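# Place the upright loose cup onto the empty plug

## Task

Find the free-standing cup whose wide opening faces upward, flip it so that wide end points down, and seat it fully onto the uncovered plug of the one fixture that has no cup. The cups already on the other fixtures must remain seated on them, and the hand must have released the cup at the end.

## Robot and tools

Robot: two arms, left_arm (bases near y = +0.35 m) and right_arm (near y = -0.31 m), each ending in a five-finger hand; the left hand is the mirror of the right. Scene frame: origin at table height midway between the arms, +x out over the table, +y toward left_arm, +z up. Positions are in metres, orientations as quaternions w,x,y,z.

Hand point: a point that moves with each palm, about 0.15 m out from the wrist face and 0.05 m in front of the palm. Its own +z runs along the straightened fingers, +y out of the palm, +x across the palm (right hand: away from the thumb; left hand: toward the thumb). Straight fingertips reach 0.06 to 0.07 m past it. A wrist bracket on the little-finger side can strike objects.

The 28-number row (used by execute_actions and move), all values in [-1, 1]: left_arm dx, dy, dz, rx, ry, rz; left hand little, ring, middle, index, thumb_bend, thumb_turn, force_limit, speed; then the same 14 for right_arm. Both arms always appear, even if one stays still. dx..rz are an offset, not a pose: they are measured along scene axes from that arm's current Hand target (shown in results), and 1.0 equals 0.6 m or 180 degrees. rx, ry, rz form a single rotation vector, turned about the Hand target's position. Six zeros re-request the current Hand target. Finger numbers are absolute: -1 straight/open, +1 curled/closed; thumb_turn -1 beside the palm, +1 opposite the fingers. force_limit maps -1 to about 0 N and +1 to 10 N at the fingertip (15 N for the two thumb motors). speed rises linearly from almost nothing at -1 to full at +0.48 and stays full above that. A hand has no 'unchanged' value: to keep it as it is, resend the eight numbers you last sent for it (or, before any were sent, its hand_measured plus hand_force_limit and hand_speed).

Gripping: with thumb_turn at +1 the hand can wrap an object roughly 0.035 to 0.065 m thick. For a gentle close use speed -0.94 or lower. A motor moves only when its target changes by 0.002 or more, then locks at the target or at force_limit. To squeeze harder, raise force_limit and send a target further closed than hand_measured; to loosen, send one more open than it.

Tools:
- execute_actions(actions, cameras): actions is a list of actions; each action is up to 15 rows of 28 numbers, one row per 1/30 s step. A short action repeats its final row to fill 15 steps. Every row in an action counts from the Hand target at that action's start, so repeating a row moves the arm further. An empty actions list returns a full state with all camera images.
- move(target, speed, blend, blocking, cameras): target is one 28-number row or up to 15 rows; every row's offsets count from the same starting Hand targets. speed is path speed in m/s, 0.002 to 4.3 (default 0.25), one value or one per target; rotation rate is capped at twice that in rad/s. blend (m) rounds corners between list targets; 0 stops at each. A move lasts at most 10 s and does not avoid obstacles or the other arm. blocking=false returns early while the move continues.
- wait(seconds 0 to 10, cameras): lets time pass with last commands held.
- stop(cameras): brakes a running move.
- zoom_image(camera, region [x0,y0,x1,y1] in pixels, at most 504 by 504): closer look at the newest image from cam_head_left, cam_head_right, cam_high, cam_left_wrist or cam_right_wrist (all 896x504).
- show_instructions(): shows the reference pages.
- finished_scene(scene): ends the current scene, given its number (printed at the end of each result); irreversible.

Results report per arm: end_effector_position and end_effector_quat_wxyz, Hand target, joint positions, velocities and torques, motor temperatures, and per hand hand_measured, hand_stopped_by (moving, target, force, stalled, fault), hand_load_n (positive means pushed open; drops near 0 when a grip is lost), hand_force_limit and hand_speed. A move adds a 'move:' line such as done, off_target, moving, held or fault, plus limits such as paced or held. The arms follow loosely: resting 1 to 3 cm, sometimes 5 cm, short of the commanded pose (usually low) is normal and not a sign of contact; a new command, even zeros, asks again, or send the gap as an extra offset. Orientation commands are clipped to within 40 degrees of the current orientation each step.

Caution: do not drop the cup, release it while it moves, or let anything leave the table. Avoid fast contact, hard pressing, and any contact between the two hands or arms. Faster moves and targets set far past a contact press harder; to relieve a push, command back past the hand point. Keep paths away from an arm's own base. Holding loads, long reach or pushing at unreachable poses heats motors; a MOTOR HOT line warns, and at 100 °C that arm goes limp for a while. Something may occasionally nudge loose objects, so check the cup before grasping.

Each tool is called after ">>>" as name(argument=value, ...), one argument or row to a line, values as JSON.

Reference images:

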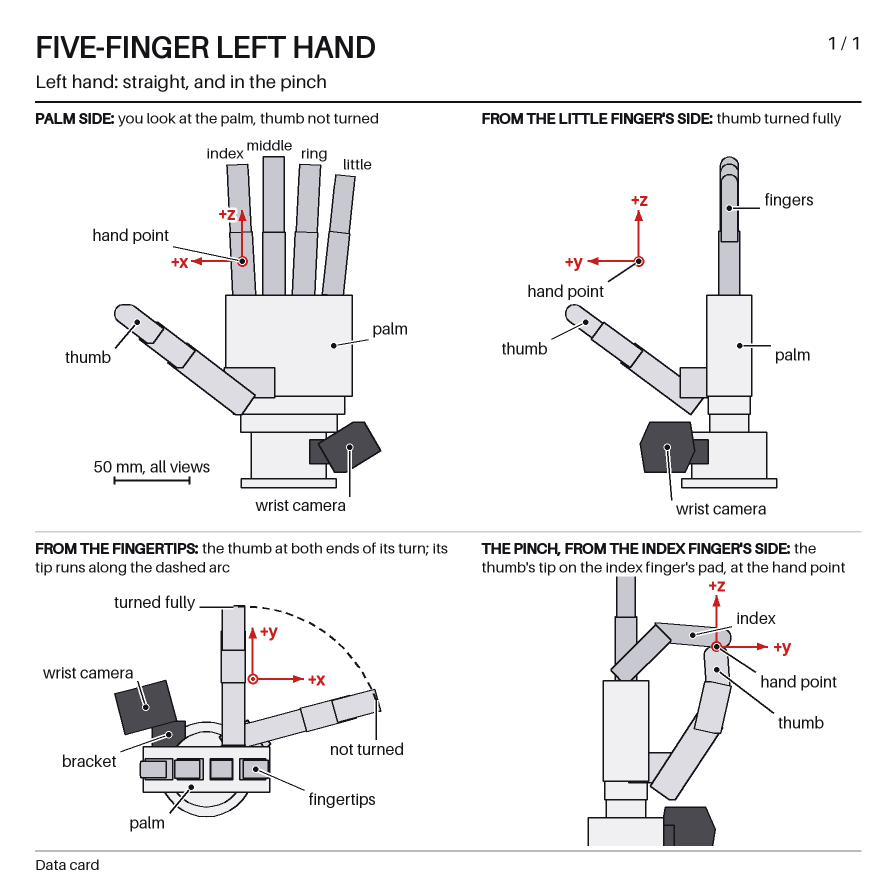

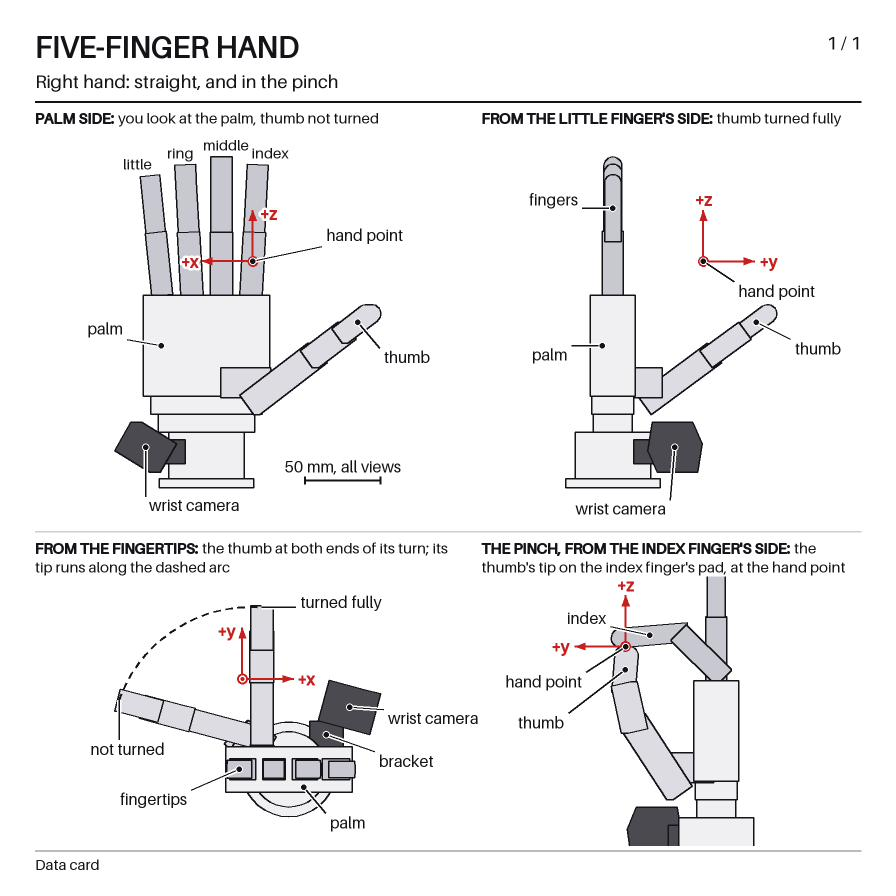

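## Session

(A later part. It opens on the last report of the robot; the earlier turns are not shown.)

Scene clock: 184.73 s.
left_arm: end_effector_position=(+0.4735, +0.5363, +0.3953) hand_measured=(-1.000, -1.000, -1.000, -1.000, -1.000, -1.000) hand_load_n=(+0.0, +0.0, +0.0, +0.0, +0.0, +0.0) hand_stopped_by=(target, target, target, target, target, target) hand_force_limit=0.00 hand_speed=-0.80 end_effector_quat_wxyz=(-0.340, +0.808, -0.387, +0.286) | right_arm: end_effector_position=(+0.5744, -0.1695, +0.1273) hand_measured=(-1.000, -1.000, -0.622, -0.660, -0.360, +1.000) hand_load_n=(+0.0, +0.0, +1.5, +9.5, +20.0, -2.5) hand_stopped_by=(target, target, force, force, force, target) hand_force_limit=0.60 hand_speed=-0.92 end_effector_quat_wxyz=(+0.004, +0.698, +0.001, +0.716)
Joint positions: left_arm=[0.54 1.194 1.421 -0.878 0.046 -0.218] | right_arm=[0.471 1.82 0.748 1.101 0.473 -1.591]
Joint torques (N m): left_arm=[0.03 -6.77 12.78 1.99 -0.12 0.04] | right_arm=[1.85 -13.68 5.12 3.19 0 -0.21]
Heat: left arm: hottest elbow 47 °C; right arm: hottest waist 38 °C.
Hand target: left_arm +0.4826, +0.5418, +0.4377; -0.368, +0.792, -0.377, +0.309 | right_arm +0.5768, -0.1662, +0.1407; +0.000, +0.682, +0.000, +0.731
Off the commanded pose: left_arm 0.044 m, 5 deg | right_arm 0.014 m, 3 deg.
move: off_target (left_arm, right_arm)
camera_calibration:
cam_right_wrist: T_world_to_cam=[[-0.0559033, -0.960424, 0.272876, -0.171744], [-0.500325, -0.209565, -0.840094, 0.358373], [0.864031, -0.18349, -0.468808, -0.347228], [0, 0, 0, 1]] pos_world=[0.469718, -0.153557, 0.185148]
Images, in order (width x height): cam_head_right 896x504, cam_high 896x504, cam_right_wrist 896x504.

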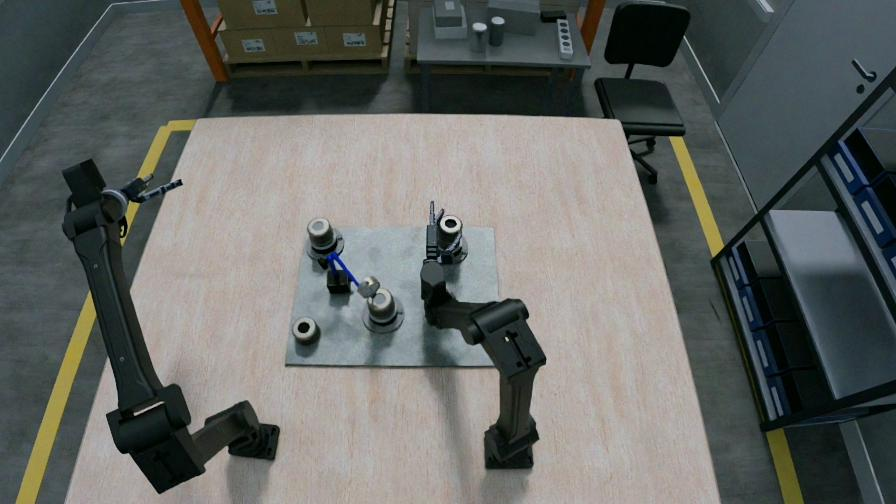

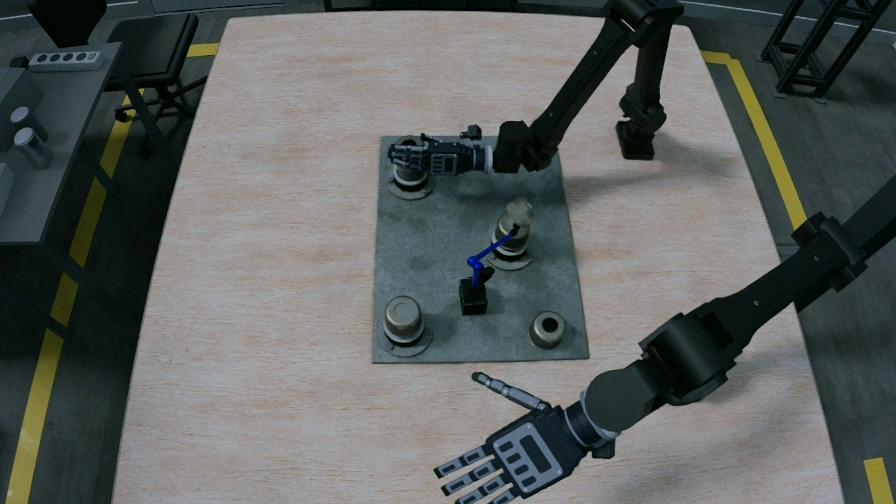

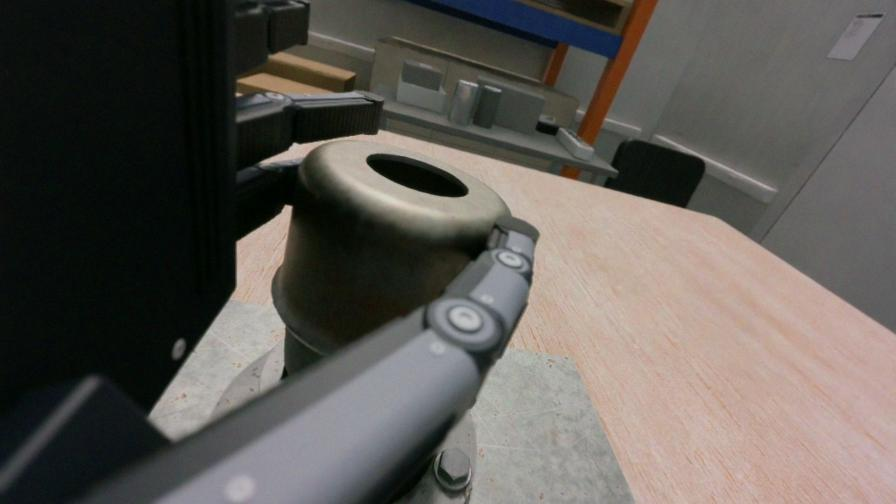

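>>> move(
  target=[0,0,0,0,0,0,-1,-1,-1,-1,-1,-1,0,-0.8, 0,0.002,-0.03,0,0,0,-1,-1,0.2,0.25,0.1,1,0.6,-0.92],
  speed=0.04,
  cameras=["cam_right_wrist","cam_high","cam_head_right"],
)

>>> zoom_image(
  camera="cam_high",
  region=[380, 115, 450, 195],
)

>>> zoom_image(
  camera="cam_head_right",
  region=[425, 200, 475, 250],
)

Scene clock: 186.37 s.
left_arm: end_effector_position=(+0.4735, +0.5363, +0.3953) hand_measured=(-1.000, -1.000, -1.000, -1.000, -1.000, -1.000) hand_load_n=(+0.0, -0.5, +0.0, +0.0, +0.0, +0.0) hand_stopped_by=(target, target, target, target, target, target) hand_force_limit=0.00 hand_speed=-0.80 end_effector_quat_wxyz=(-0.340, +0.808, -0.387, +0.286) | right_arm: end_effector_position=(+0.5740, -0.1687, +0.1258) hand_measured=(-1.000, -1.000, -0.622, -0.660, -0.360, +1.000) hand_load_n=(+0.0, +0.0, +1.0, +8.0, +20.0, -5.5) hand_stopped_by=(target, target, force, force, force, target) hand_force_limit=0.60 hand_speed=-0.92 end_effector_quat_wxyz=(+0.006, +0.686, -0.001, +0.728)
Joint positions: left_arm=[0.54 1.194 1.421 -0.878 0.046 -0.218] | right_arm=[0.476 1.852 0.748 1.172 0.482 -1.609]
Joint torques (N m): left_arm=[-0.21 -5.54 12.93 1.76 -0.15 0.01] | right_arm=[1.96 -12.04 4.89 2.33 -0.19 -0.11]
Heat: left arm: hottest elbow 47 °C; right arm: hottest waist 38 °C.
Hand target: left_arm +0.4826, +0.5418, +0.4377; -0.368, +0.792, -0.377, +0.309 | right_arm +0.5768, -0.1650, +0.1227; +0.000, +0.682, +0.000, +0.731
Off the commanded pose: left_arm 0.044 m, 5 deg | right_arm 0.006 m, 1 deg.
move: off_target (left_arm)
camera_calibration:
cam_right_wrist: T_world_to_cam=[[-0.0702439, -0.959942, 0.271252, -0.162036], [-0.472792, -0.207403, -0.856418, 0.34372], [0.87837, -0.188404, -0.439284, -0.360242], [0, 0, 0, 1]] pos_world=[0.467552, -0.152128, 0.180072]
Images, in order (width x height): cam_head_right 896x504, cam_high 896x504, cam_right_wrist 896x504.

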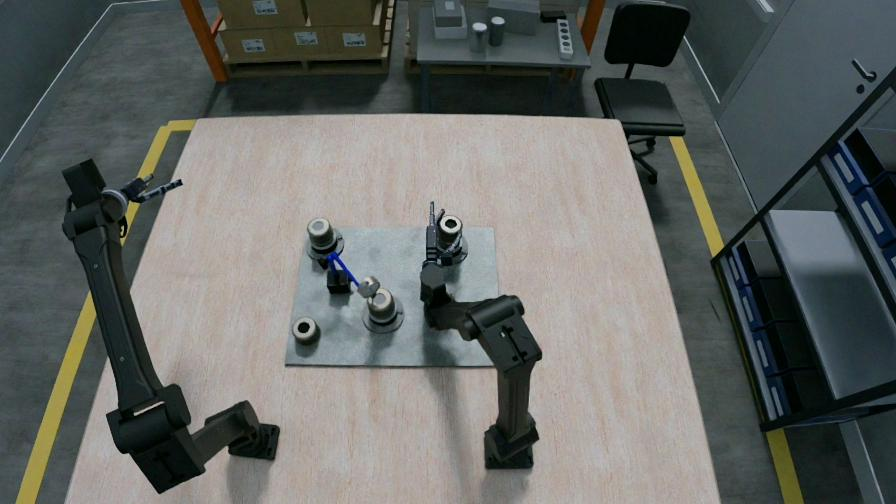

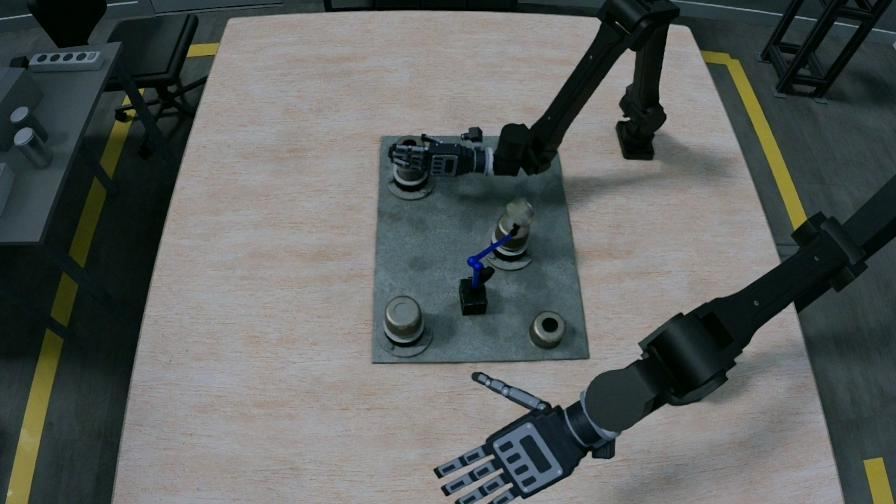

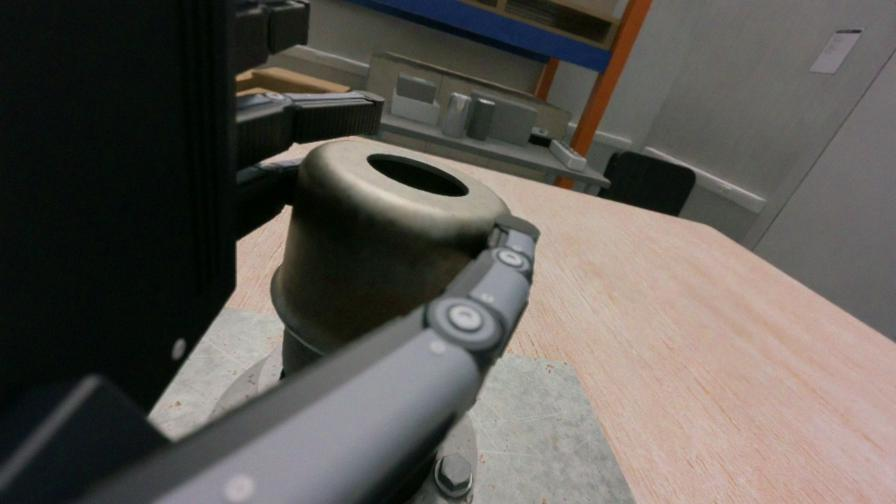

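Scaled by 6.300 from the camera's 896x504 image, which has a finer 1280x720 frame.

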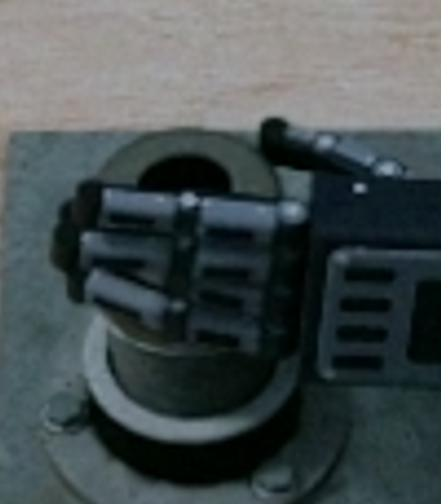

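Scaled by 10.080 from the camera's 896x504 image, which has a finer 1280x720 frame.

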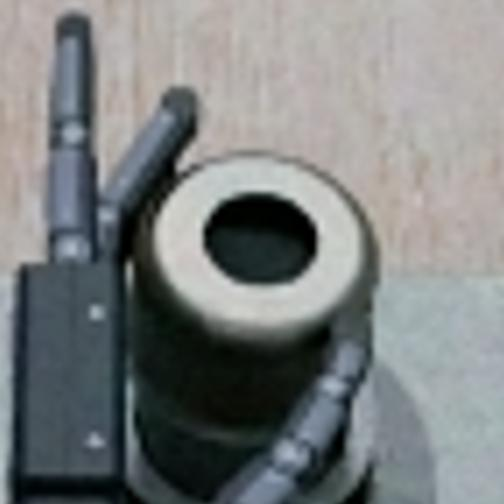

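>>> execute_actions(
  actions=[
    [[0,0,0,0,0,0,-1,-1,-1,-1,-1,-1,0,-0.8, 0,0,0.005,0,0,0,-1,-1,-0.9,-0.9,-0.7,1,0,-0.85]],
  ],
  cameras=["cam_right_wrist","cam_high","cam_head_right"],
)

>>> zoom_image(
  camera="cam_high",
  region=[380, 115, 450, 195],
)

>>> zoom_image(
  camera="cam_head_right",
  region=[425, 200, 475, 250],
)

Scene clock: 191.07 s.
left_arm: end_effector_position=(+0.4735, +0.5363, +0.3953) hand_measured=(-1.000, -1.000, -1.000, -1.000, -1.000, -1.000) hand_load_n=(+0.0, -0.5, +0.0, +0.0, +0.0, +0.0) hand_stopped_by=(target, target, target, target, target, target) hand_force_limit=0.00 hand_speed=-0.80 end_effector_quat_wxyz=(-0.340, +0.808, -0.387, +0.286) | right_arm: end_effector_position=(+0.5739, -0.1705, +0.1196) hand_measured=(-1.000, -1.000, -0.900, -0.900, -0.700, +1.000) hand_load_n=(+0.0, +0.0, +0.0, +0.0, +0.0, +0.5) hand_stopped_by=(target, target, target, target, target, target) hand_force_limit=0.00 hand_speed=-0.85 end_effector_quat_wxyz=(+0.006, +0.689, -0.003, +0.725)
Joint positions: left_arm=[0.54 1.194 1.421 -0.878 0.046 -0.218] | right_arm=[0.473 1.862 0.747 1.172 0.482 -1.602]
Joint torques (N m): left_arm=[0.03 -6.36 12.85 1.84 -0.13 -0.03] | right_arm=[2.02 -13.68 5.01 1.99 -0.19 -0.1]
Heat: left arm: hottest elbow 47 °C; right arm: hottest waist 38 °C.
Hand target: left_arm +0.4826, +0.5418, +0.4377; -0.368, +0.792, -0.377, +0.309 | right_arm +0.5768, -0.1650, +0.1257; +0.000, +0.682, +0.000, +0.731
Off the commanded pose: left_arm 0.044 m, 5 deg | right_arm 0.009 m, 1 deg.
Step readings (end_effector_position of left_arm | right_arm):
0: (+0.4735, +0.5363, +0.3953) | (+0.5740, -0.1687, +0.1258)
1: (+0.4735, +0.5363, +0.3953) | (+0.5740, -0.1687, +0.1258)
2: (+0.4735, +0.5363, +0.3953) | (+0.5740, -0.1687, +0.1258)
4: (+0.4735, +0.5363, +0.3953) | (+0.5736, -0.1701, +0.1256)
8: (+0.4735, +0.5363, +0.3953) | (+0.5739, -0.1705, +0.1230)
15: (+0.4735, +0.5363, +0.3953) | (+0.5739, -0.1705, +0.1196)
camera_calibration:
cam_right_wrist: T_world_to_cam=[[-0.0702404, -0.960491, 0.269301, -0.162047], [-0.481454, -0.203799, -0.852448, 0.342964], [0.873652, -0.189532, -0.448117, -0.359675], [0, 0, 0, 1]] pos_world=[0.46797, -0.153919, 0.174822]
Images, in order (width x height): cam_head_right 896x504, cam_high 896x504, cam_right_wrist 896x504.

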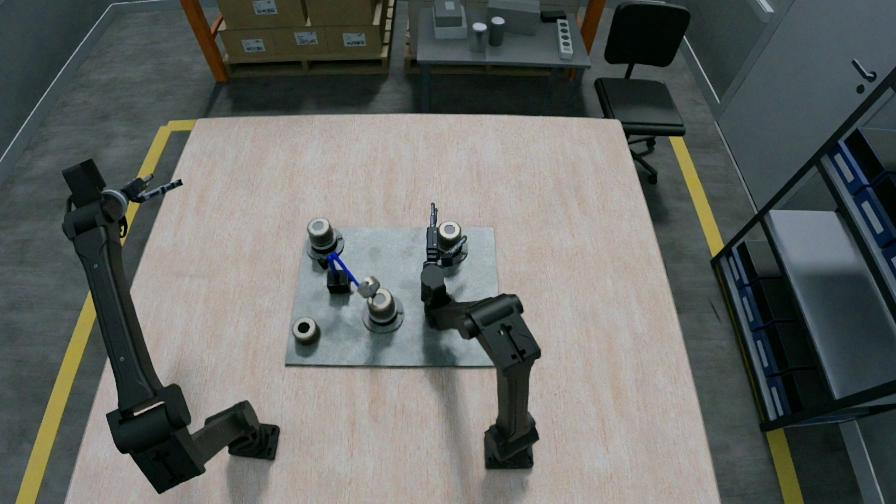

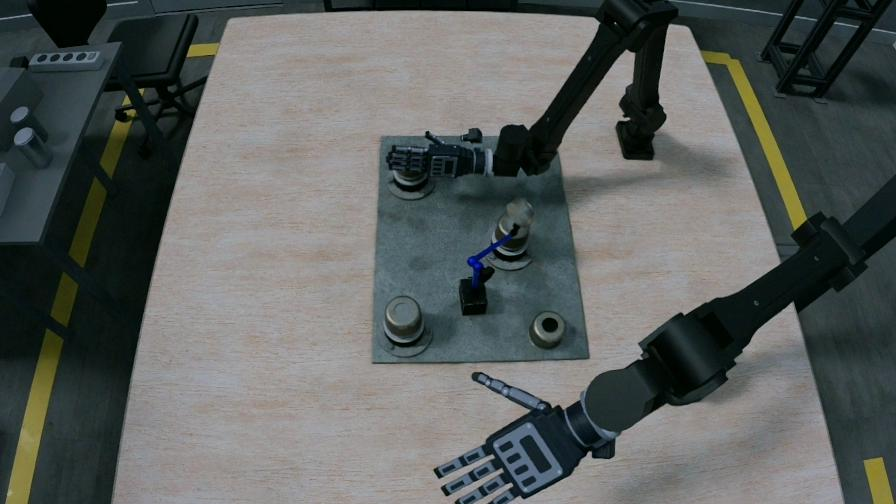

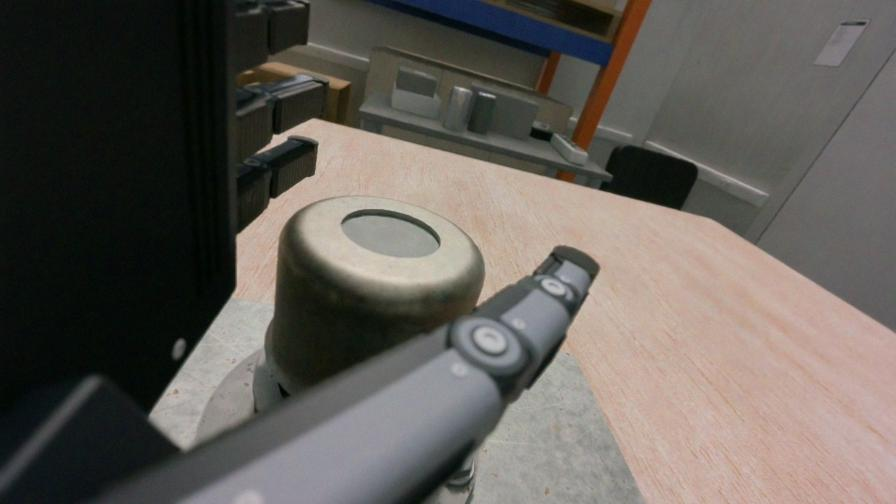

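Scaled by 6.300 from the camera's 896x504 image, which has a finer 1280x720 frame.

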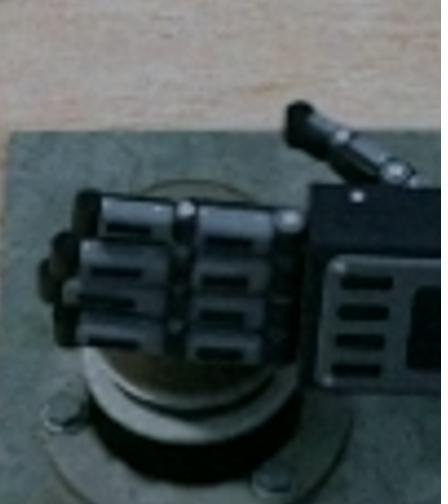

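Scaled by 10.080 from the camera's 896x504 image, which has a finer 1280x720 frame.

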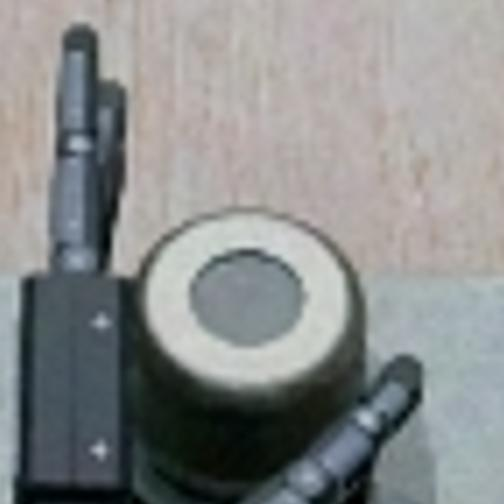

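>>> move(
  target=[0,0,0,0,0,0,-1,-1,-1,-1,-1,-1,0,-0.8, 0,0.003,-0.06,0,0.015,0,-1,-1,-1,-1,-1,1,0,-0.5],
  speed=0.05,
  cameras=["cam_right_wrist","cam_high"],
)

Scene clock: 194.20 s.
left_arm: end_effector_position=(+0.4735, +0.5363, +0.3953) hand_measured=(-1.000, -1.000, -1.000, -1.000, -1.000, -1.000) hand_load_n=(+0.0, +0.0, +0.0, +0.0, +0.0, +0.0) hand_stopped_by=(target, target, target, target, target, target) hand_force_limit=0.00 hand_speed=-0.80 end_effector_quat_wxyz=(-0.340, +0.808, -0.387, +0.286) | right_arm: end_effector_position=(+0.5716, -0.1715, +0.0806) hand_measured=(-1.000, -1.000, -1.000, -1.000, -1.000, +1.000) hand_load_n=(+0.0, +0.0, +0.0, +0.0, +0.0, +0.0) hand_stopped_by=(target, target, target, target, target, target) hand_force_limit=0.00 hand_speed=-0.50 end_effector_quat_wxyz=(+0.015, +0.711, +0.007, +0.703)
Joint positions: left_arm=[0.54 1.194 1.421 -0.878 0.046 -0.218] | right_arm=[0.473 1.931 0.747 1.172 0.482 -1.597]
Joint torques (N m): left_arm=[0.79 -5.66 12.64 1.89 -0.12 0.06] | right_arm=[2.2 -14.04 5.07 2.41 -0.05 0.12]
Heat: left arm: hottest elbow 47 °C; right arm: hottest waist 38 °C.
Hand target: left_arm +0.4826, +0.5418, +0.4377; -0.368, +0.792, -0.377, +0.309 | right_arm +0.5768, -0.1632, +0.0897; +0.000, +0.699, +0.000, +0.715
Off the commanded pose: left_arm 0.044 m, 5 deg | right_arm 0.013 m, 3 deg.
move: off_target (left_arm, right_arm)
camera_calibration:
cam_right_wrist: T_world_to_cam=[[-0.0526692, -0.952923, 0.298601, -0.163774], [-0.532663, -0.226118, -0.815562, 0.331029], [0.844687, -0.202009, -0.495678, -0.35717], [0, 0, 0, 1]] pos_world=[0.469398, -0.153364, 0.141837]
Images, in order (width x height): cam_high 896x504, cam_right_wrist 896x504.

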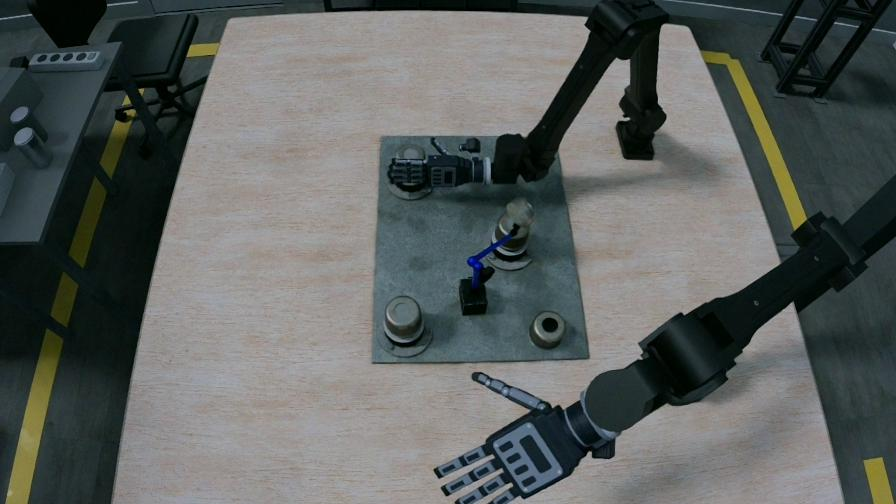

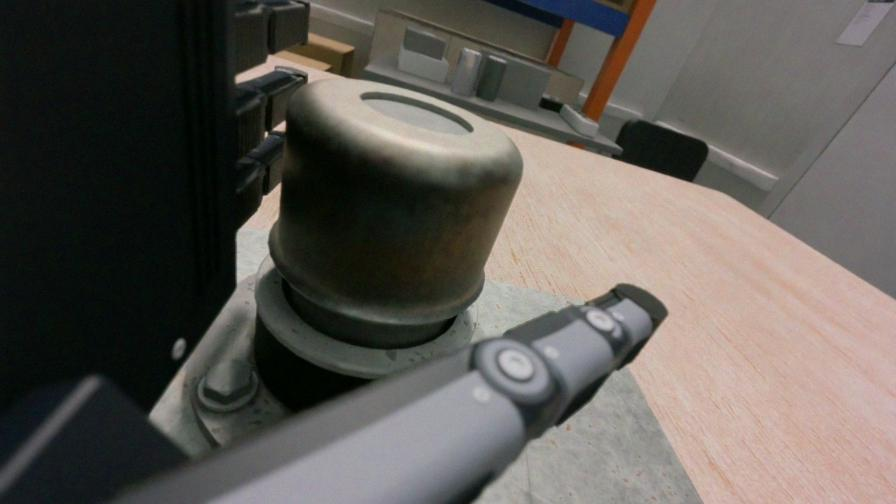

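>>> move(
  target=[0,0,0,0,0,0,-1,-1,-1,-1,-1,-1,0,-0.8, 0,0,0.04,0,0,0,-1,-1,-1,-1,-0.6,1,0,-0.5],
  speed=0.05,
  cameras=["cam_right_wrist"],
)

Scene clock: 195.83 s.
left_arm: end_effector_position=(+0.4735, +0.5363, +0.3953) hand_measured=(-1.000, -1.000, -1.000, -1.000, -1.000, -1.000) hand_load_n=(+0.0, +0.0, +0.0, +0.0, +0.0, +0.0) hand_stopped_by=(target, target, target, target, target, target) hand_force_limit=0.00 hand_speed=-0.80 end_effector_quat_wxyz=(-0.340, +0.808, -0.387, +0.286) | right_arm: end_effector_position=(+0.5726, -0.1710, +0.0995) hand_measured=(-1.000, -1.000, -1.000, -1.000, -0.600, +1.000) hand_load_n=(+0.0, +0.0, +0.0, +0.0, +0.0, +0.0) hand_stopped_by=(target, target, target, target, target, target) hand_force_limit=0.00 hand_speed=-0.50 end_effector_quat_wxyz=(+0.013, +0.707, +0.005, +0.707)
Joint positions: left_arm=[0.54 1.194 1.421 -0.878 0.046 -0.218] | right_arm=[0.473 1.883 0.747 1.137 0.482 -1.597]
Joint torques (N m): left_arm=[0.09 -5.42 12.79 1.78 -0.09 -0.05] | right_arm=[2.2 -15.79 5.26 1.06 -0.05 0.12]
Heat: left arm: hottest elbow 47 °C; right arm: hottest waist 38 °C.
Hand target: left_arm +0.4826, +0.5418, +0.4377; -0.368, +0.792, -0.377, +0.309 | right_arm +0.5768, -0.1632, +0.1137; +0.000, +0.699, +0.000, +0.715
Off the commanded pose: left_arm 0.044 m, 5 deg | right_arm 0.017 m, 2 deg.
move: off_target (left_arm, right_arm)
camera_calibration:
cam_right_wrist: T_world_to_cam=[[-0.0559192, -0.954556, 0.292739, -0.166726], [-0.52379, -0.221565, -0.822528, 0.343497], [0.85001, -0.199329, -0.487597, -0.351851], [0, 0, 0, 1]] pos_world=[0.469674, -0.153176, 0.159782]
Images, in order (width x height): cam_right_wrist 896x504.

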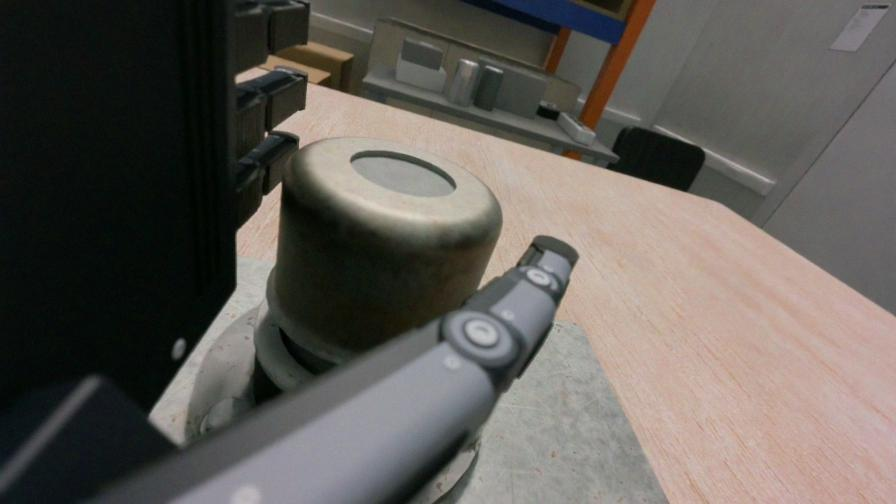

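>>> execute_actions(
  actions=[
    [[0,0,0,0,0,0,-1,-1,-1,-1,-1,-1,0,-0.8, 0,0,0,0,0,0,-1,-1,0.2,0.2,0.1,1,0.4,-0.93]],
  ],
  cameras=["cam_right_wrist"],
)

Scene clock: 199.63 s.
left_arm: end_effector_position=(+0.4735, +0.5363, +0.3953) hand_measured=(-1.000, -1.000, -1.000, -1.000, -1.000, -1.000) hand_load_n=(+0.0, +0.0, -0.5, +0.0, +0.0, +0.0) hand_stopped_by=(target, target, target, target, target, target) hand_force_limit=0.00 hand_speed=-0.80 end_effector_quat_wxyz=(-0.340, +0.808, -0.387, +0.286) | right_arm: end_effector_position=(+0.5725, -0.1651, +0.1008) hand_measured=(-1.000, -1.000, -0.332, -0.622, -0.414, +1.000) hand_load_n=(+0.0, +0.0, +5.0, +2.5, +11.5, +6.0) hand_stopped_by=(target, target, moving, force, force, target) hand_force_limit=0.40 hand_speed=-0.93 end_effector_quat_wxyz=(+0.004, +0.706, +0.008, +0.708)
Joint positions: left_arm=[0.54 1.194 1.421 -0.878 0.046 -0.218] | right_arm=[0.479 1.88 0.747 1.137 0.471 -1.589]
Joint torques (N m): left_arm=[0.73 -5.89 12.85 1.99 -0.11 0] | right_arm=[2.26 -15.44 5.3 1.07 -0.05 0.03]
Heat: left arm: hottest elbow 47 °C; right arm: hottest waist 38 °C.
Hand target: left_arm +0.4826, +0.5418, +0.4377; -0.368, +0.792, -0.377, +0.309 | right_arm +0.5768, -0.1632, +0.1137; +0.000, +0.699, +0.000, +0.715
Off the commanded pose: left_arm 0.044 m, 5 deg | right_arm 0.014 m, 2 deg.
not at rest: the robot was still moving 3 seconds after this call's last action.
Step readings (end_effector_position of left_arm | right_arm):
0: (+0.4735, +0.5363, +0.3953) | (+0.5726, -0.1710, +0.0992)
1: (+0.4735, +0.5363, +0.3953) | (+0.5726, -0.1710, +0.0992)
2: (+0.4735, +0.5363, +0.3953) | (+0.5726, -0.1710, +0.0992)
4: (+0.4735, +0.5363, +0.3953) | (+0.5726, -0.1710, +0.0992)
8: (+0.4735, +0.5363, +0.3953) | (+0.5726, -0.1710, +0.0992)
15: (+0.4735, +0.5363, +0.3953) | (+0.5726, -0.1710, +0.0992)
camera_calibration:
cam_right_wrist: T_world_to_cam=[[-0.0405423, -0.957978, 0.283963, -0.169861], [-0.517721, -0.22293, -0.825995, 0.342449], [0.854588, -0.180501, -0.486927, -0.349595], [0, 0, 0, 1]] pos_world=[0.469166, -0.149483, 0.160868]
Images, in order (width x height): cam_right_wrist 896x504.

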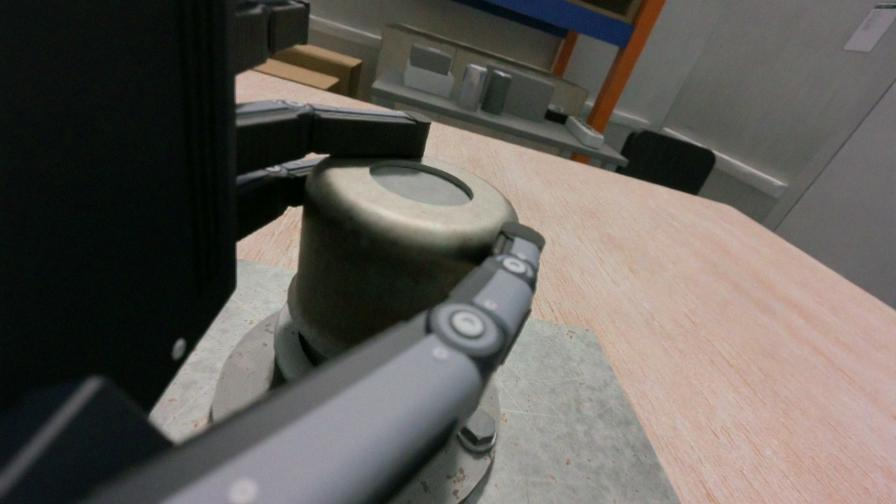

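>>> execute_actions(
  actions=[
    [[0,0,0,0,0,0,-1,-1,-1,-1,-1,-1,0,-0.8, 0,0,0,0,0,0,-1,-1,-1,-1,-0.7,1,0.4,-0.6]],
  ],
)

>>> move(
  target=[0,0,0,0,0,0,-1,-1,-1,-1,-1,-1,0,-0.8, -0.005,0.005,-0.045,0,0,0,-1,-1,-1,-1,-0.6,1,0.4,-0.6],
  speed=0.05,
  cameras=["cam_right_wrist"],
)

Scene clock: 201.27 s.
left_arm: end_effector_position=(+0.4735, +0.5363, +0.3953) hand_measured=(-1.000, -1.000, -1.000, -1.000, -1.000, -1.000) hand_load_n=(+0.0, +0.0, +0.0, +0.0, +0.0, +0.0) hand_stopped_by=(target, target, target, target, target, target) hand_force_limit=0.00 hand_speed=-0.80 end_effector_quat_wxyz=(-0.340, +0.808, -0.387, +0.286) | right_arm: end_effector_position=(+0.5718, -0.1675, +0.1013) hand_measured=(-1.000, -1.000, -1.000, -1.000, -0.700, +1.000) hand_load_n=(+0.0, +0.0, +0.0, +0.0, +0.0, +0.0) hand_stopped_by=(target, target, target, target, target, target) hand_force_limit=0.40 hand_speed=-0.60 end_effector_quat_wxyz=(+0.009, +0.706, +0.004, +0.708)
Joint positions: left_arm=[0.54 1.194 1.421 -0.878 0.046 -0.218] | right_arm=[0.479 1.879 0.747 1.135 0.484 -1.589]
Joint torques (N m): left_arm=[0.32 -5.83 12.78 2 -0.02 0.05] | right_arm=[2.2 -15.44 5.27 1.03 -0.04 0.04]
Heat: left arm: hottest elbow 47 °C; right arm: hottest waist 38 °C.
Hand target: left_arm +0.4826, +0.5418, +0.4377; -0.368, +0.792, -0.377, +0.309 | right_arm +0.5768, -0.1632, +0.1137; +0.000, +0.699, +0.000, +0.715
Off the commanded pose: left_arm 0.044 m, 5 deg | right_arm 0.014 m, 2 deg.
Step readings (end_effector_position of left_arm | right_arm):
0: (+0.4735, +0.5363, +0.3953) | (+0.5725, -0.1651, +0.1008)
1: (+0.4735, +0.5363, +0.3953) | (+0.5724, -0.1656, +0.1016)
2: (+0.4735, +0.5363, +0.3953) | (+0.5721, -0.1651, +0.1016)
4: (+0.4735, +0.5363, +0.3953) | (+0.5716, -0.1665, +0.1016)
8: (+0.4735, +0.5363, +0.3953) | (+0.5723, -0.1692, +0.1016)
15: (+0.4735, +0.5363, +0.3953) | (+0.5728, -0.1719, +0.1013)

Scene clock: 202.53 s.
left_arm: end_effector_position=(+0.4735, +0.5363, +0.3953) hand_measured=(-1.000, -1.000, -1.000, -1.000, -1.000, -1.000) hand_load_n=(+0.0, -0.5, +0.0, +0.0, +0.0, +0.0) hand_stopped_by=(target, target, target, target, target, target) hand_force_limit=0.00 hand_speed=-0.80 end_effector_quat_wxyz=(-0.340, +0.808, -0.387, +0.286) | right_arm: end_effector_position=(+0.5703, -0.1682, +0.0755) hand_measured=(-1.000, -1.000, -1.000, -1.000, -0.600, +1.000) hand_load_n=(+0.0, +0.0, +0.0, +0.0, +0.0, +0.0) hand_stopped_by=(target, target, target, target, target, target) hand_force_limit=0.40 hand_speed=-0.60 end_effector_quat_wxyz=(+0.012, +0.714, +0.008, +0.700)
Joint positions: left_arm=[0.54 1.194 1.421 -0.878 0.046 -0.218] | right_arm=[0.479 1.938 0.747 1.17 0.484 -1.589]
Joint torques (N m): left_arm=[0.38 -5.95 12.9 1.92 -0.1 -0.01] | right_arm=[2.61 -14.15 4.77 2.92 0 0.04]
Heat: left arm: hottest elbow 47 °C; right arm: hottest waist 38 °C.
Hand target: left_arm +0.4826, +0.5418, +0.4377; -0.368, +0.792, -0.377, +0.309 | right_arm +0.5738, -0.1602, +0.0867; +0.000, +0.699, +0.000, +0.715
Off the commanded pose: left_arm 0.044 m, 5 deg | right_arm 0.014 m, 3 deg.
move: off_target (left_arm, right_arm)
camera_calibration:
cam_right_wrist: T_world_to_cam=[[-0.0459325, -0.954162, 0.295746, -0.16299], [-0.538326, -0.225748, -0.811938, 0.329928], [0.841484, -0.196502, -0.503281, -0.354485], [0, 0, 0, 1]] pos_world=[0.468416, -0.150695, 0.137679]
Images, in order (width x height): cam_right_wrist 896x504.

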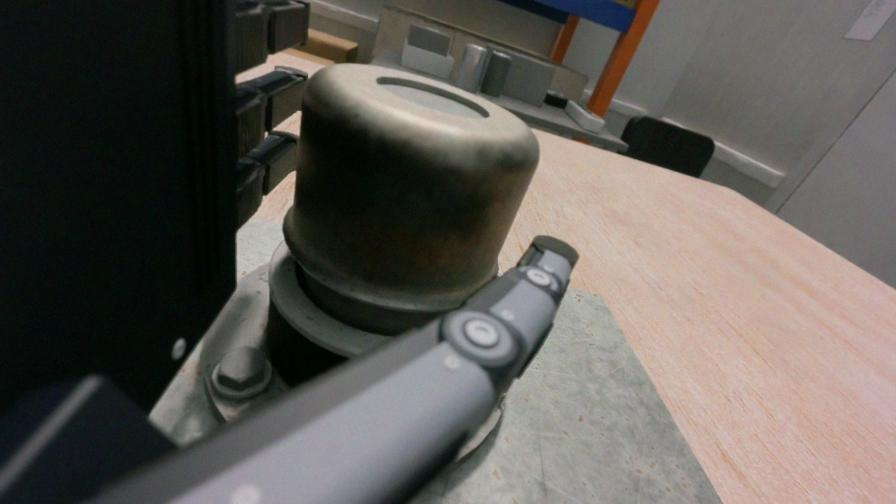

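>>> move(
  target=[0,0,0,0,0,0,-1,-1,-1,-1,-1,-1,0,-0.8, 0,0,0.026,0,0,0,-1,-1,-1,-1,-0.6,1,0.4,-0.6],
  speed=0.05,
  cameras=["cam_right_wrist"],
)

Scene clock: 204.13 s.
left_arm: end_effector_position=(+0.4735, +0.5363, +0.3953) hand_measured=(-1.000, -1.000, -1.000, -1.000, -1.000, -1.000) hand_load_n=(+0.0, -0.5, +0.0, +0.0, +0.0, +0.0) hand_stopped_by=(target, target, target, target, target, target) hand_force_limit=0.00 hand_speed=-0.80 end_effector_quat_wxyz=(-0.340, +0.808, -0.387, +0.286) | right_arm: end_effector_position=(+0.5713, -0.1677, +0.0875) hand_measured=(-1.000, -1.000, -1.000, -1.000, -0.600, +1.000) hand_load_n=(+0.0, +0.0, +0.0, +0.0, +0.0, +0.0) hand_stopped_by=(target, target, target, target, target, target) hand_force_limit=0.40 hand_speed=-0.60 end_effector_quat_wxyz=(+0.009, +0.707, +0.004, +0.707)
Joint positions: left_arm=[0.54 1.194 1.421 -0.878 0.046 -0.218] | right_arm=[0.479 1.917 0.747 1.17 0.484 -1.589]
Joint torques (N m): left_arm=[-0.15 -5.13 12.74 2.1 -0.11 0.05] | right_arm=[2.61 -16.09 4.74 1.03 0 0.03]
Heat: left arm: hottest elbow 47 °C; right arm: hottest waist 38 °C.
Hand target: left_arm +0.4826, +0.5418, +0.4377; -0.368, +0.792, -0.377, +0.309 | right_arm +0.5738, -0.1602, +0.1023; +0.000, +0.699, +0.000, +0.715
Off the commanded pose: left_arm 0.044 m, 5 deg | right_arm 0.017 m, 2 deg.
move: off_target (left_arm, right_arm)
camera_calibration:
cam_right_wrist: T_world_to_cam=[[-0.0515584, -0.957028, 0.285374, -0.162394], [-0.522644, -0.217641, -0.824303, 0.333816], [0.85099, -0.191649, -0.488964, -0.355091], [0, 0, 0, 1]] pos_world=[0.468273, -0.150817, 0.147882]
Images, in order (width x height): cam_right_wrist 896x504.

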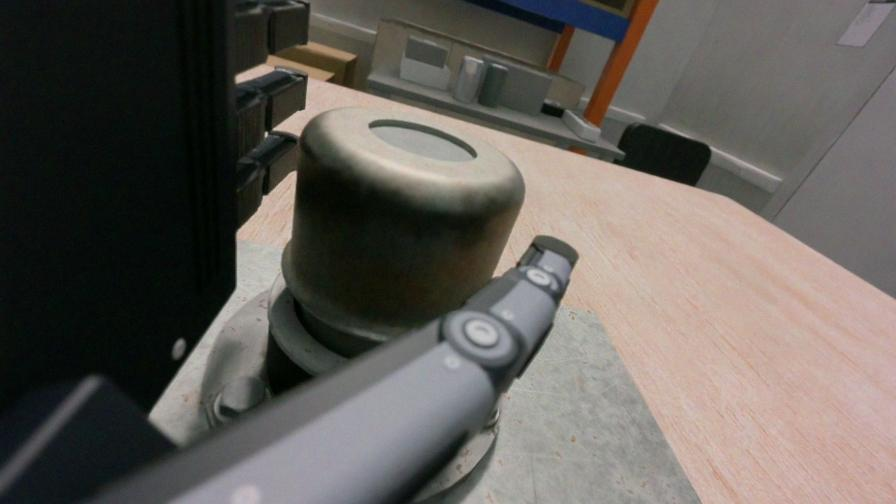

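>>> execute_actions(
  actions=[
    [[0,0,0,0,0,0,-1,-1,-1,-1,-1,-1,0,-0.8, 0,0,0,0,0,0,-1,-1,0.2,0.2,0.1,1,0.4,-0.92]],
  ],
  cameras=["cam_right_wrist"],
)

Scene clock: 206.60 s.
left_arm: end_effector_position=(+0.4735, +0.5363, +0.3953) hand_measured=(-1.000, -1.000, -1.000, -1.000, -1.000, -1.000) hand_load_n=(+0.0, +0.0, +0.0, +0.0, +0.0, +0.0) hand_stopped_by=(target, target, target, target, target, target) hand_force_limit=0.00 hand_speed=-0.80 end_effector_quat_wxyz=(-0.340, +0.808, -0.387, +0.286) | right_arm: end_effector_position=(+0.5716, -0.1650, +0.0872) hand_measured=(-1.000, -1.000, -0.600, -0.606, -0.418, +1.000) hand_load_n=(+0.0, +0.0, +8.0, +5.5, +17.0, +1.0) hand_stopped_by=(target, target, force, force, force, target) hand_force_limit=0.40 hand_speed=-0.92 end_effector_quat_wxyz=(+0.005, +0.708, +0.008, +0.707)
Joint positions: left_arm=[0.54 1.194 1.421 -0.878 0.046 -0.218] | right_arm=[0.481 1.917 0.747 1.169 0.474 -1.589]
Joint torques (N m): left_arm=[0.15 -6.07 12.63 2.29 -0.07 0.05] | right_arm=[2.73 -16.09 4.75 1.11 0.11 0.03]
Heat: left arm: hottest elbow 47 °C; right arm: hottest waist 38 °C.
Hand target: left_arm +0.4826, +0.5418, +0.4377; -0.368, +0.792, -0.377, +0.309 | right_arm +0.5738, -0.1602, +0.1023; +0.000, +0.699, +0.000, +0.715
Off the commanded pose: left_arm 0.044 m, 5 deg | right_arm 0.016 m, 2 deg.
Step readings (end_effector_position of left_arm | right_arm):
0: (+0.4735, +0.5363, +0.3953) | (+0.5713, -0.1677, +0.0875)
1: (+0.4735, +0.5363, +0.3953) | (+0.5713, -0.1677, +0.0875)
2: (+0.4735, +0.5363, +0.3953) | (+0.5713, -0.1677, +0.0875)
4: (+0.4735, +0.5363, +0.3953) | (+0.5713, -0.1677, +0.0875)
8: (+0.4735, +0.5363, +0.3953) | (+0.5713, -0.1677, +0.0875)
15: (+0.4735, +0.5363, +0.3953) | (+0.5713, -0.1677, +0.0875)
camera_calibration:
cam_right_wrist: T_world_to_cam=[[-0.0408062, -0.957323, 0.286125, -0.165945], [-0.521439, -0.22387, -0.823398, 0.332493], [0.852312, -0.182796, -0.49005, -0.35418], [0, 0, 0, 1]] pos_world=[0.468475, -0.149171, 0.147689]
Images, in order (width x height): cam_right_wrist 896x504.

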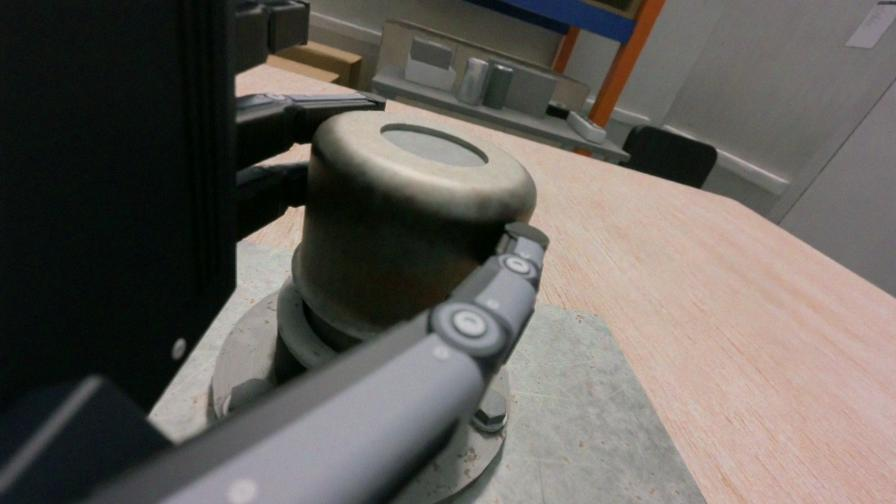

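>>> move(
  target=[
    [0,0,0,0,0,0,-1,-1,-1,-1,-1,-1,0,-0.8, 0,0,0.17,0,0,0,-1,-1,0.2,0.2,0.1,1,0.4,-0.92],
    [0,0,0,0,0,0,-1,-1,-1,-1,-1,-1,0,-0.8, -0.12,-0.1,0.17,0,0,0,-1,-1,0.2,0.2,0.1,1,0.4,-0.92],
  ],
  speed=0.08,
  cameras=["cam_right_wrist","cam_high"],
)

Scene clock: 210.97 s.
left_arm: end_effector_position=(+0.4735, +0.5363, +0.3953) hand_measured=(-1.000, -1.000, -1.000, -1.000, -1.000, -1.000) hand_load_n=(+0.0, +0.0, +0.0, +0.0, +0.0, +0.0) hand_stopped_by=(target, target, target, target, target, target) hand_force_limit=0.00 hand_speed=-0.80 end_effector_quat_wxyz=(-0.340, +0.808, -0.387, +0.286) | right_arm: end_effector_position=(+0.4978, -0.2190, +0.1698) hand_measured=(-1.000, -1.000, -0.598, -0.608, -0.418, +1.000) hand_load_n=(+0.0, +0.0, +2.0, +6.0, +11.5, +0.0) hand_stopped_by=(target, target, force, force, force, target) hand_force_limit=0.40 hand_speed=-0.92 end_effector_quat_wxyz=(+0.005, +0.728, +0.009, +0.685)
Joint positions: left_arm=[0.54 1.194 1.421 -0.878 0.046 -0.218] | right_arm=[0.438 1.449 0.53 0.851 0.43 -1.562]
Joint torques (N m): left_arm=[0.26 -5.13 12.92 2.21 -0.14 0.01] | right_arm=[1.08 -11.93 6.61 3.33 -0.18 -0.24]
Heat: left arm: hottest elbow 47 °C; right arm: hottest waist 38 °C.
Hand target: left_arm +0.4826, +0.5418, +0.4377; -0.368, +0.792, -0.377, +0.309 | right_arm +0.5018, -0.2202, +0.2043; +0.000, +0.699, +0.000, +0.715
Off the commanded pose: left_arm 0.044 m, 5 deg | right_arm 0.035 m, 5 deg.
move: off_target (left_arm, right_arm)
camera_calibration:
cam_right_wrist: T_world_to_cam=[[-0.0229866, -0.957322, 0.288108, -0.253451], [-0.569683, -0.224275, -0.790672, 0.368312], [0.821543, -0.182305, -0.540214, -0.236653], [0, 0, 0, 1]] pos_world=[0.398416, -0.203174, 0.236392]
Images, in order (width x height): cam_high 896x504, cam_right_wrist 896x504.

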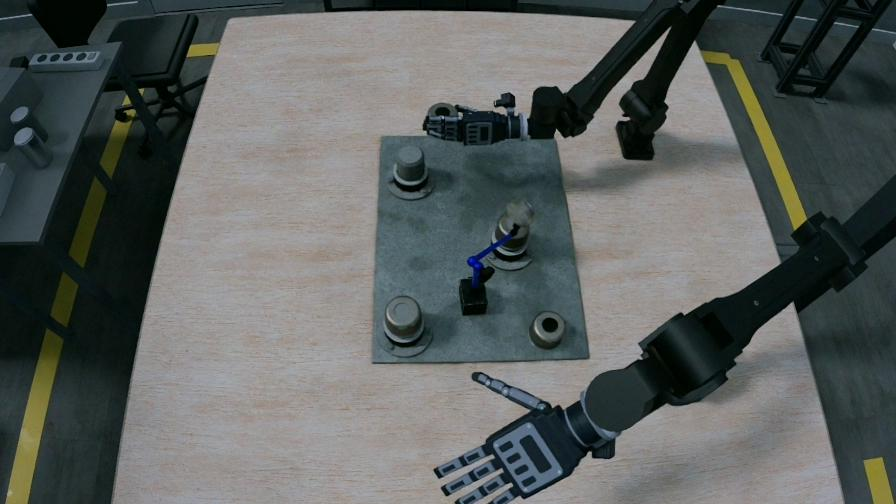

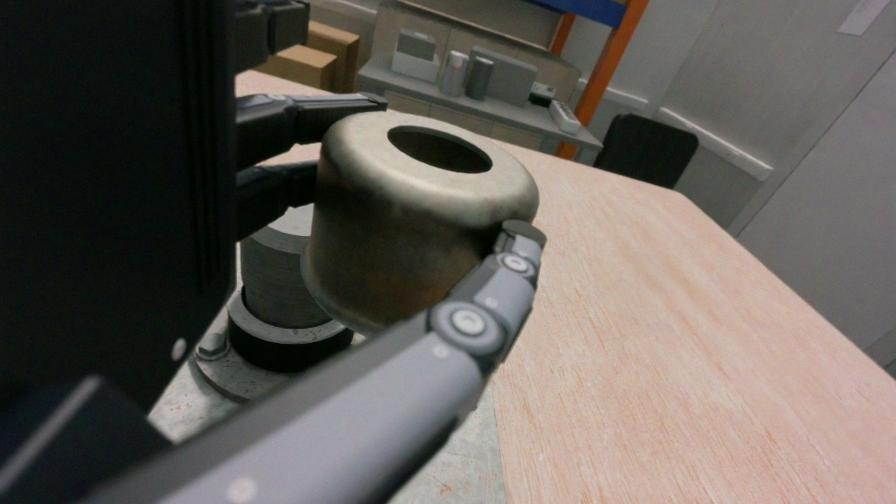

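>>> execute_actions(
  actions=[
    [[0,0,0,0,0,0,-1,-1,-1,-1,-1,-1,0,-0.8, 0,0,0,0,0,0,-1,-1,0.25,0.25,0.1,1,0.5,-0.94]],
  ],
  cameras=["cam_right_wrist"],
)

Scene clock: 212.27 s.
left_arm: end_effector_position=(+0.4735, +0.5363, +0.3953) hand_measured=(-1.000, -1.000, -1.000, -1.000, -1.000, -1.000) hand_load_n=(+0.0, +0.0, +0.0, +0.0, +0.0, -0.5) hand_stopped_by=(target, target, target, target, target, target) hand_force_limit=0.00 hand_speed=-0.80 end_effector_quat_wxyz=(-0.340, +0.808, -0.387, +0.286) | right_arm: end_effector_position=(+0.4978, -0.2190, +0.1698) hand_measured=(-1.000, -1.000, -0.574, -0.592, -0.418, +1.000) hand_load_n=(+0.0, +0.0, +7.5, +6.0, +17.5, +1.0) hand_stopped_by=(target, target, force, force, force, target) hand_force_limit=0.50 hand_speed=-0.94 end_effector_quat_wxyz=(+0.005, +0.728, +0.009, +0.685)
Joint positions: left_arm=[0.54 1.194 1.421 -0.878 0.046 -0.218] | right_arm=[0.438 1.449 0.53 0.851 0.43 -1.562]
Joint torques (N m): left_arm=[0.09 -5.89 12.67 2.07 -0.14 0.02] | right_arm=[1.08 -11.99 6.61 3.33 -0.17 -0.24]
Heat: left arm: hottest elbow 47 °C; right arm: hottest waist 38 °C.
Hand target: left_arm +0.4826, +0.5418, +0.4377; -0.368, +0.792, -0.377, +0.309 | right_arm +0.5018, -0.2202, +0.2043; +0.000, +0.699, +0.000, +0.715
Off the commanded pose: left_arm 0.044 m, 5 deg | right_arm 0.035 m, 5 deg.
Step readings (end_effector_position of left_arm | right_arm):
0: (+0.4735, +0.5363, +0.3953) | (+0.4978, -0.2190, +0.1698)
1: (+0.4735, +0.5363, +0.3953) | (+0.4978, -0.2190, +0.1698)
2: (+0.4735, +0.5363, +0.3953) | (+0.4978, -0.2190, +0.1698)
4: (+0.4735, +0.5363, +0.3953) | (+0.4978, -0.2190, +0.1698)
8: (+0.4735, +0.5363, +0.3953) | (+0.4978, -0.2190, +0.1698)
15: (+0.4735, +0.5363, +0.3953) | (+0.4978, -0.2190, +0.1698)
camera_calibration:
cam_right_wrist: T_world_to_cam=[[-0.0229866, -0.957322, 0.288108, -0.253451], [-0.569683, -0.224275, -0.790672, 0.368312], [0.821543, -0.182305, -0.540214, -0.236653], [0, 0, 0, 1]] pos_world=[0.398416, -0.203174, 0.236392]
Images, in order (width x height): cam_right_wrist 896x504.

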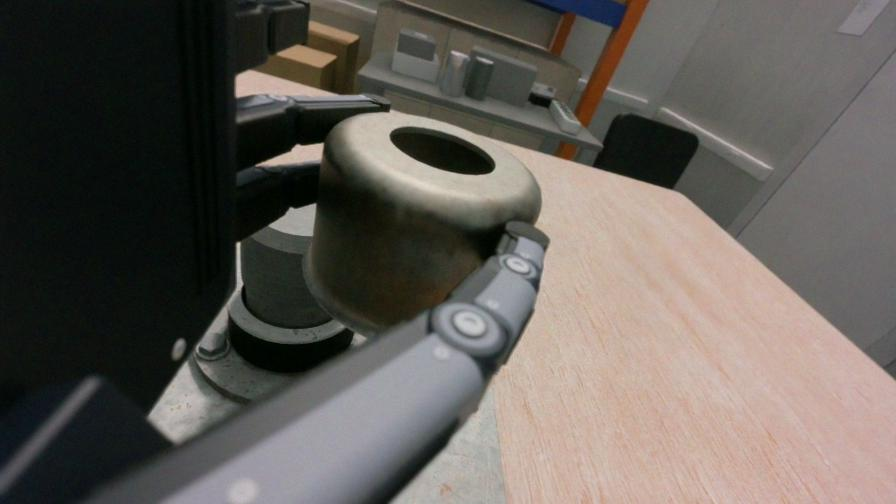

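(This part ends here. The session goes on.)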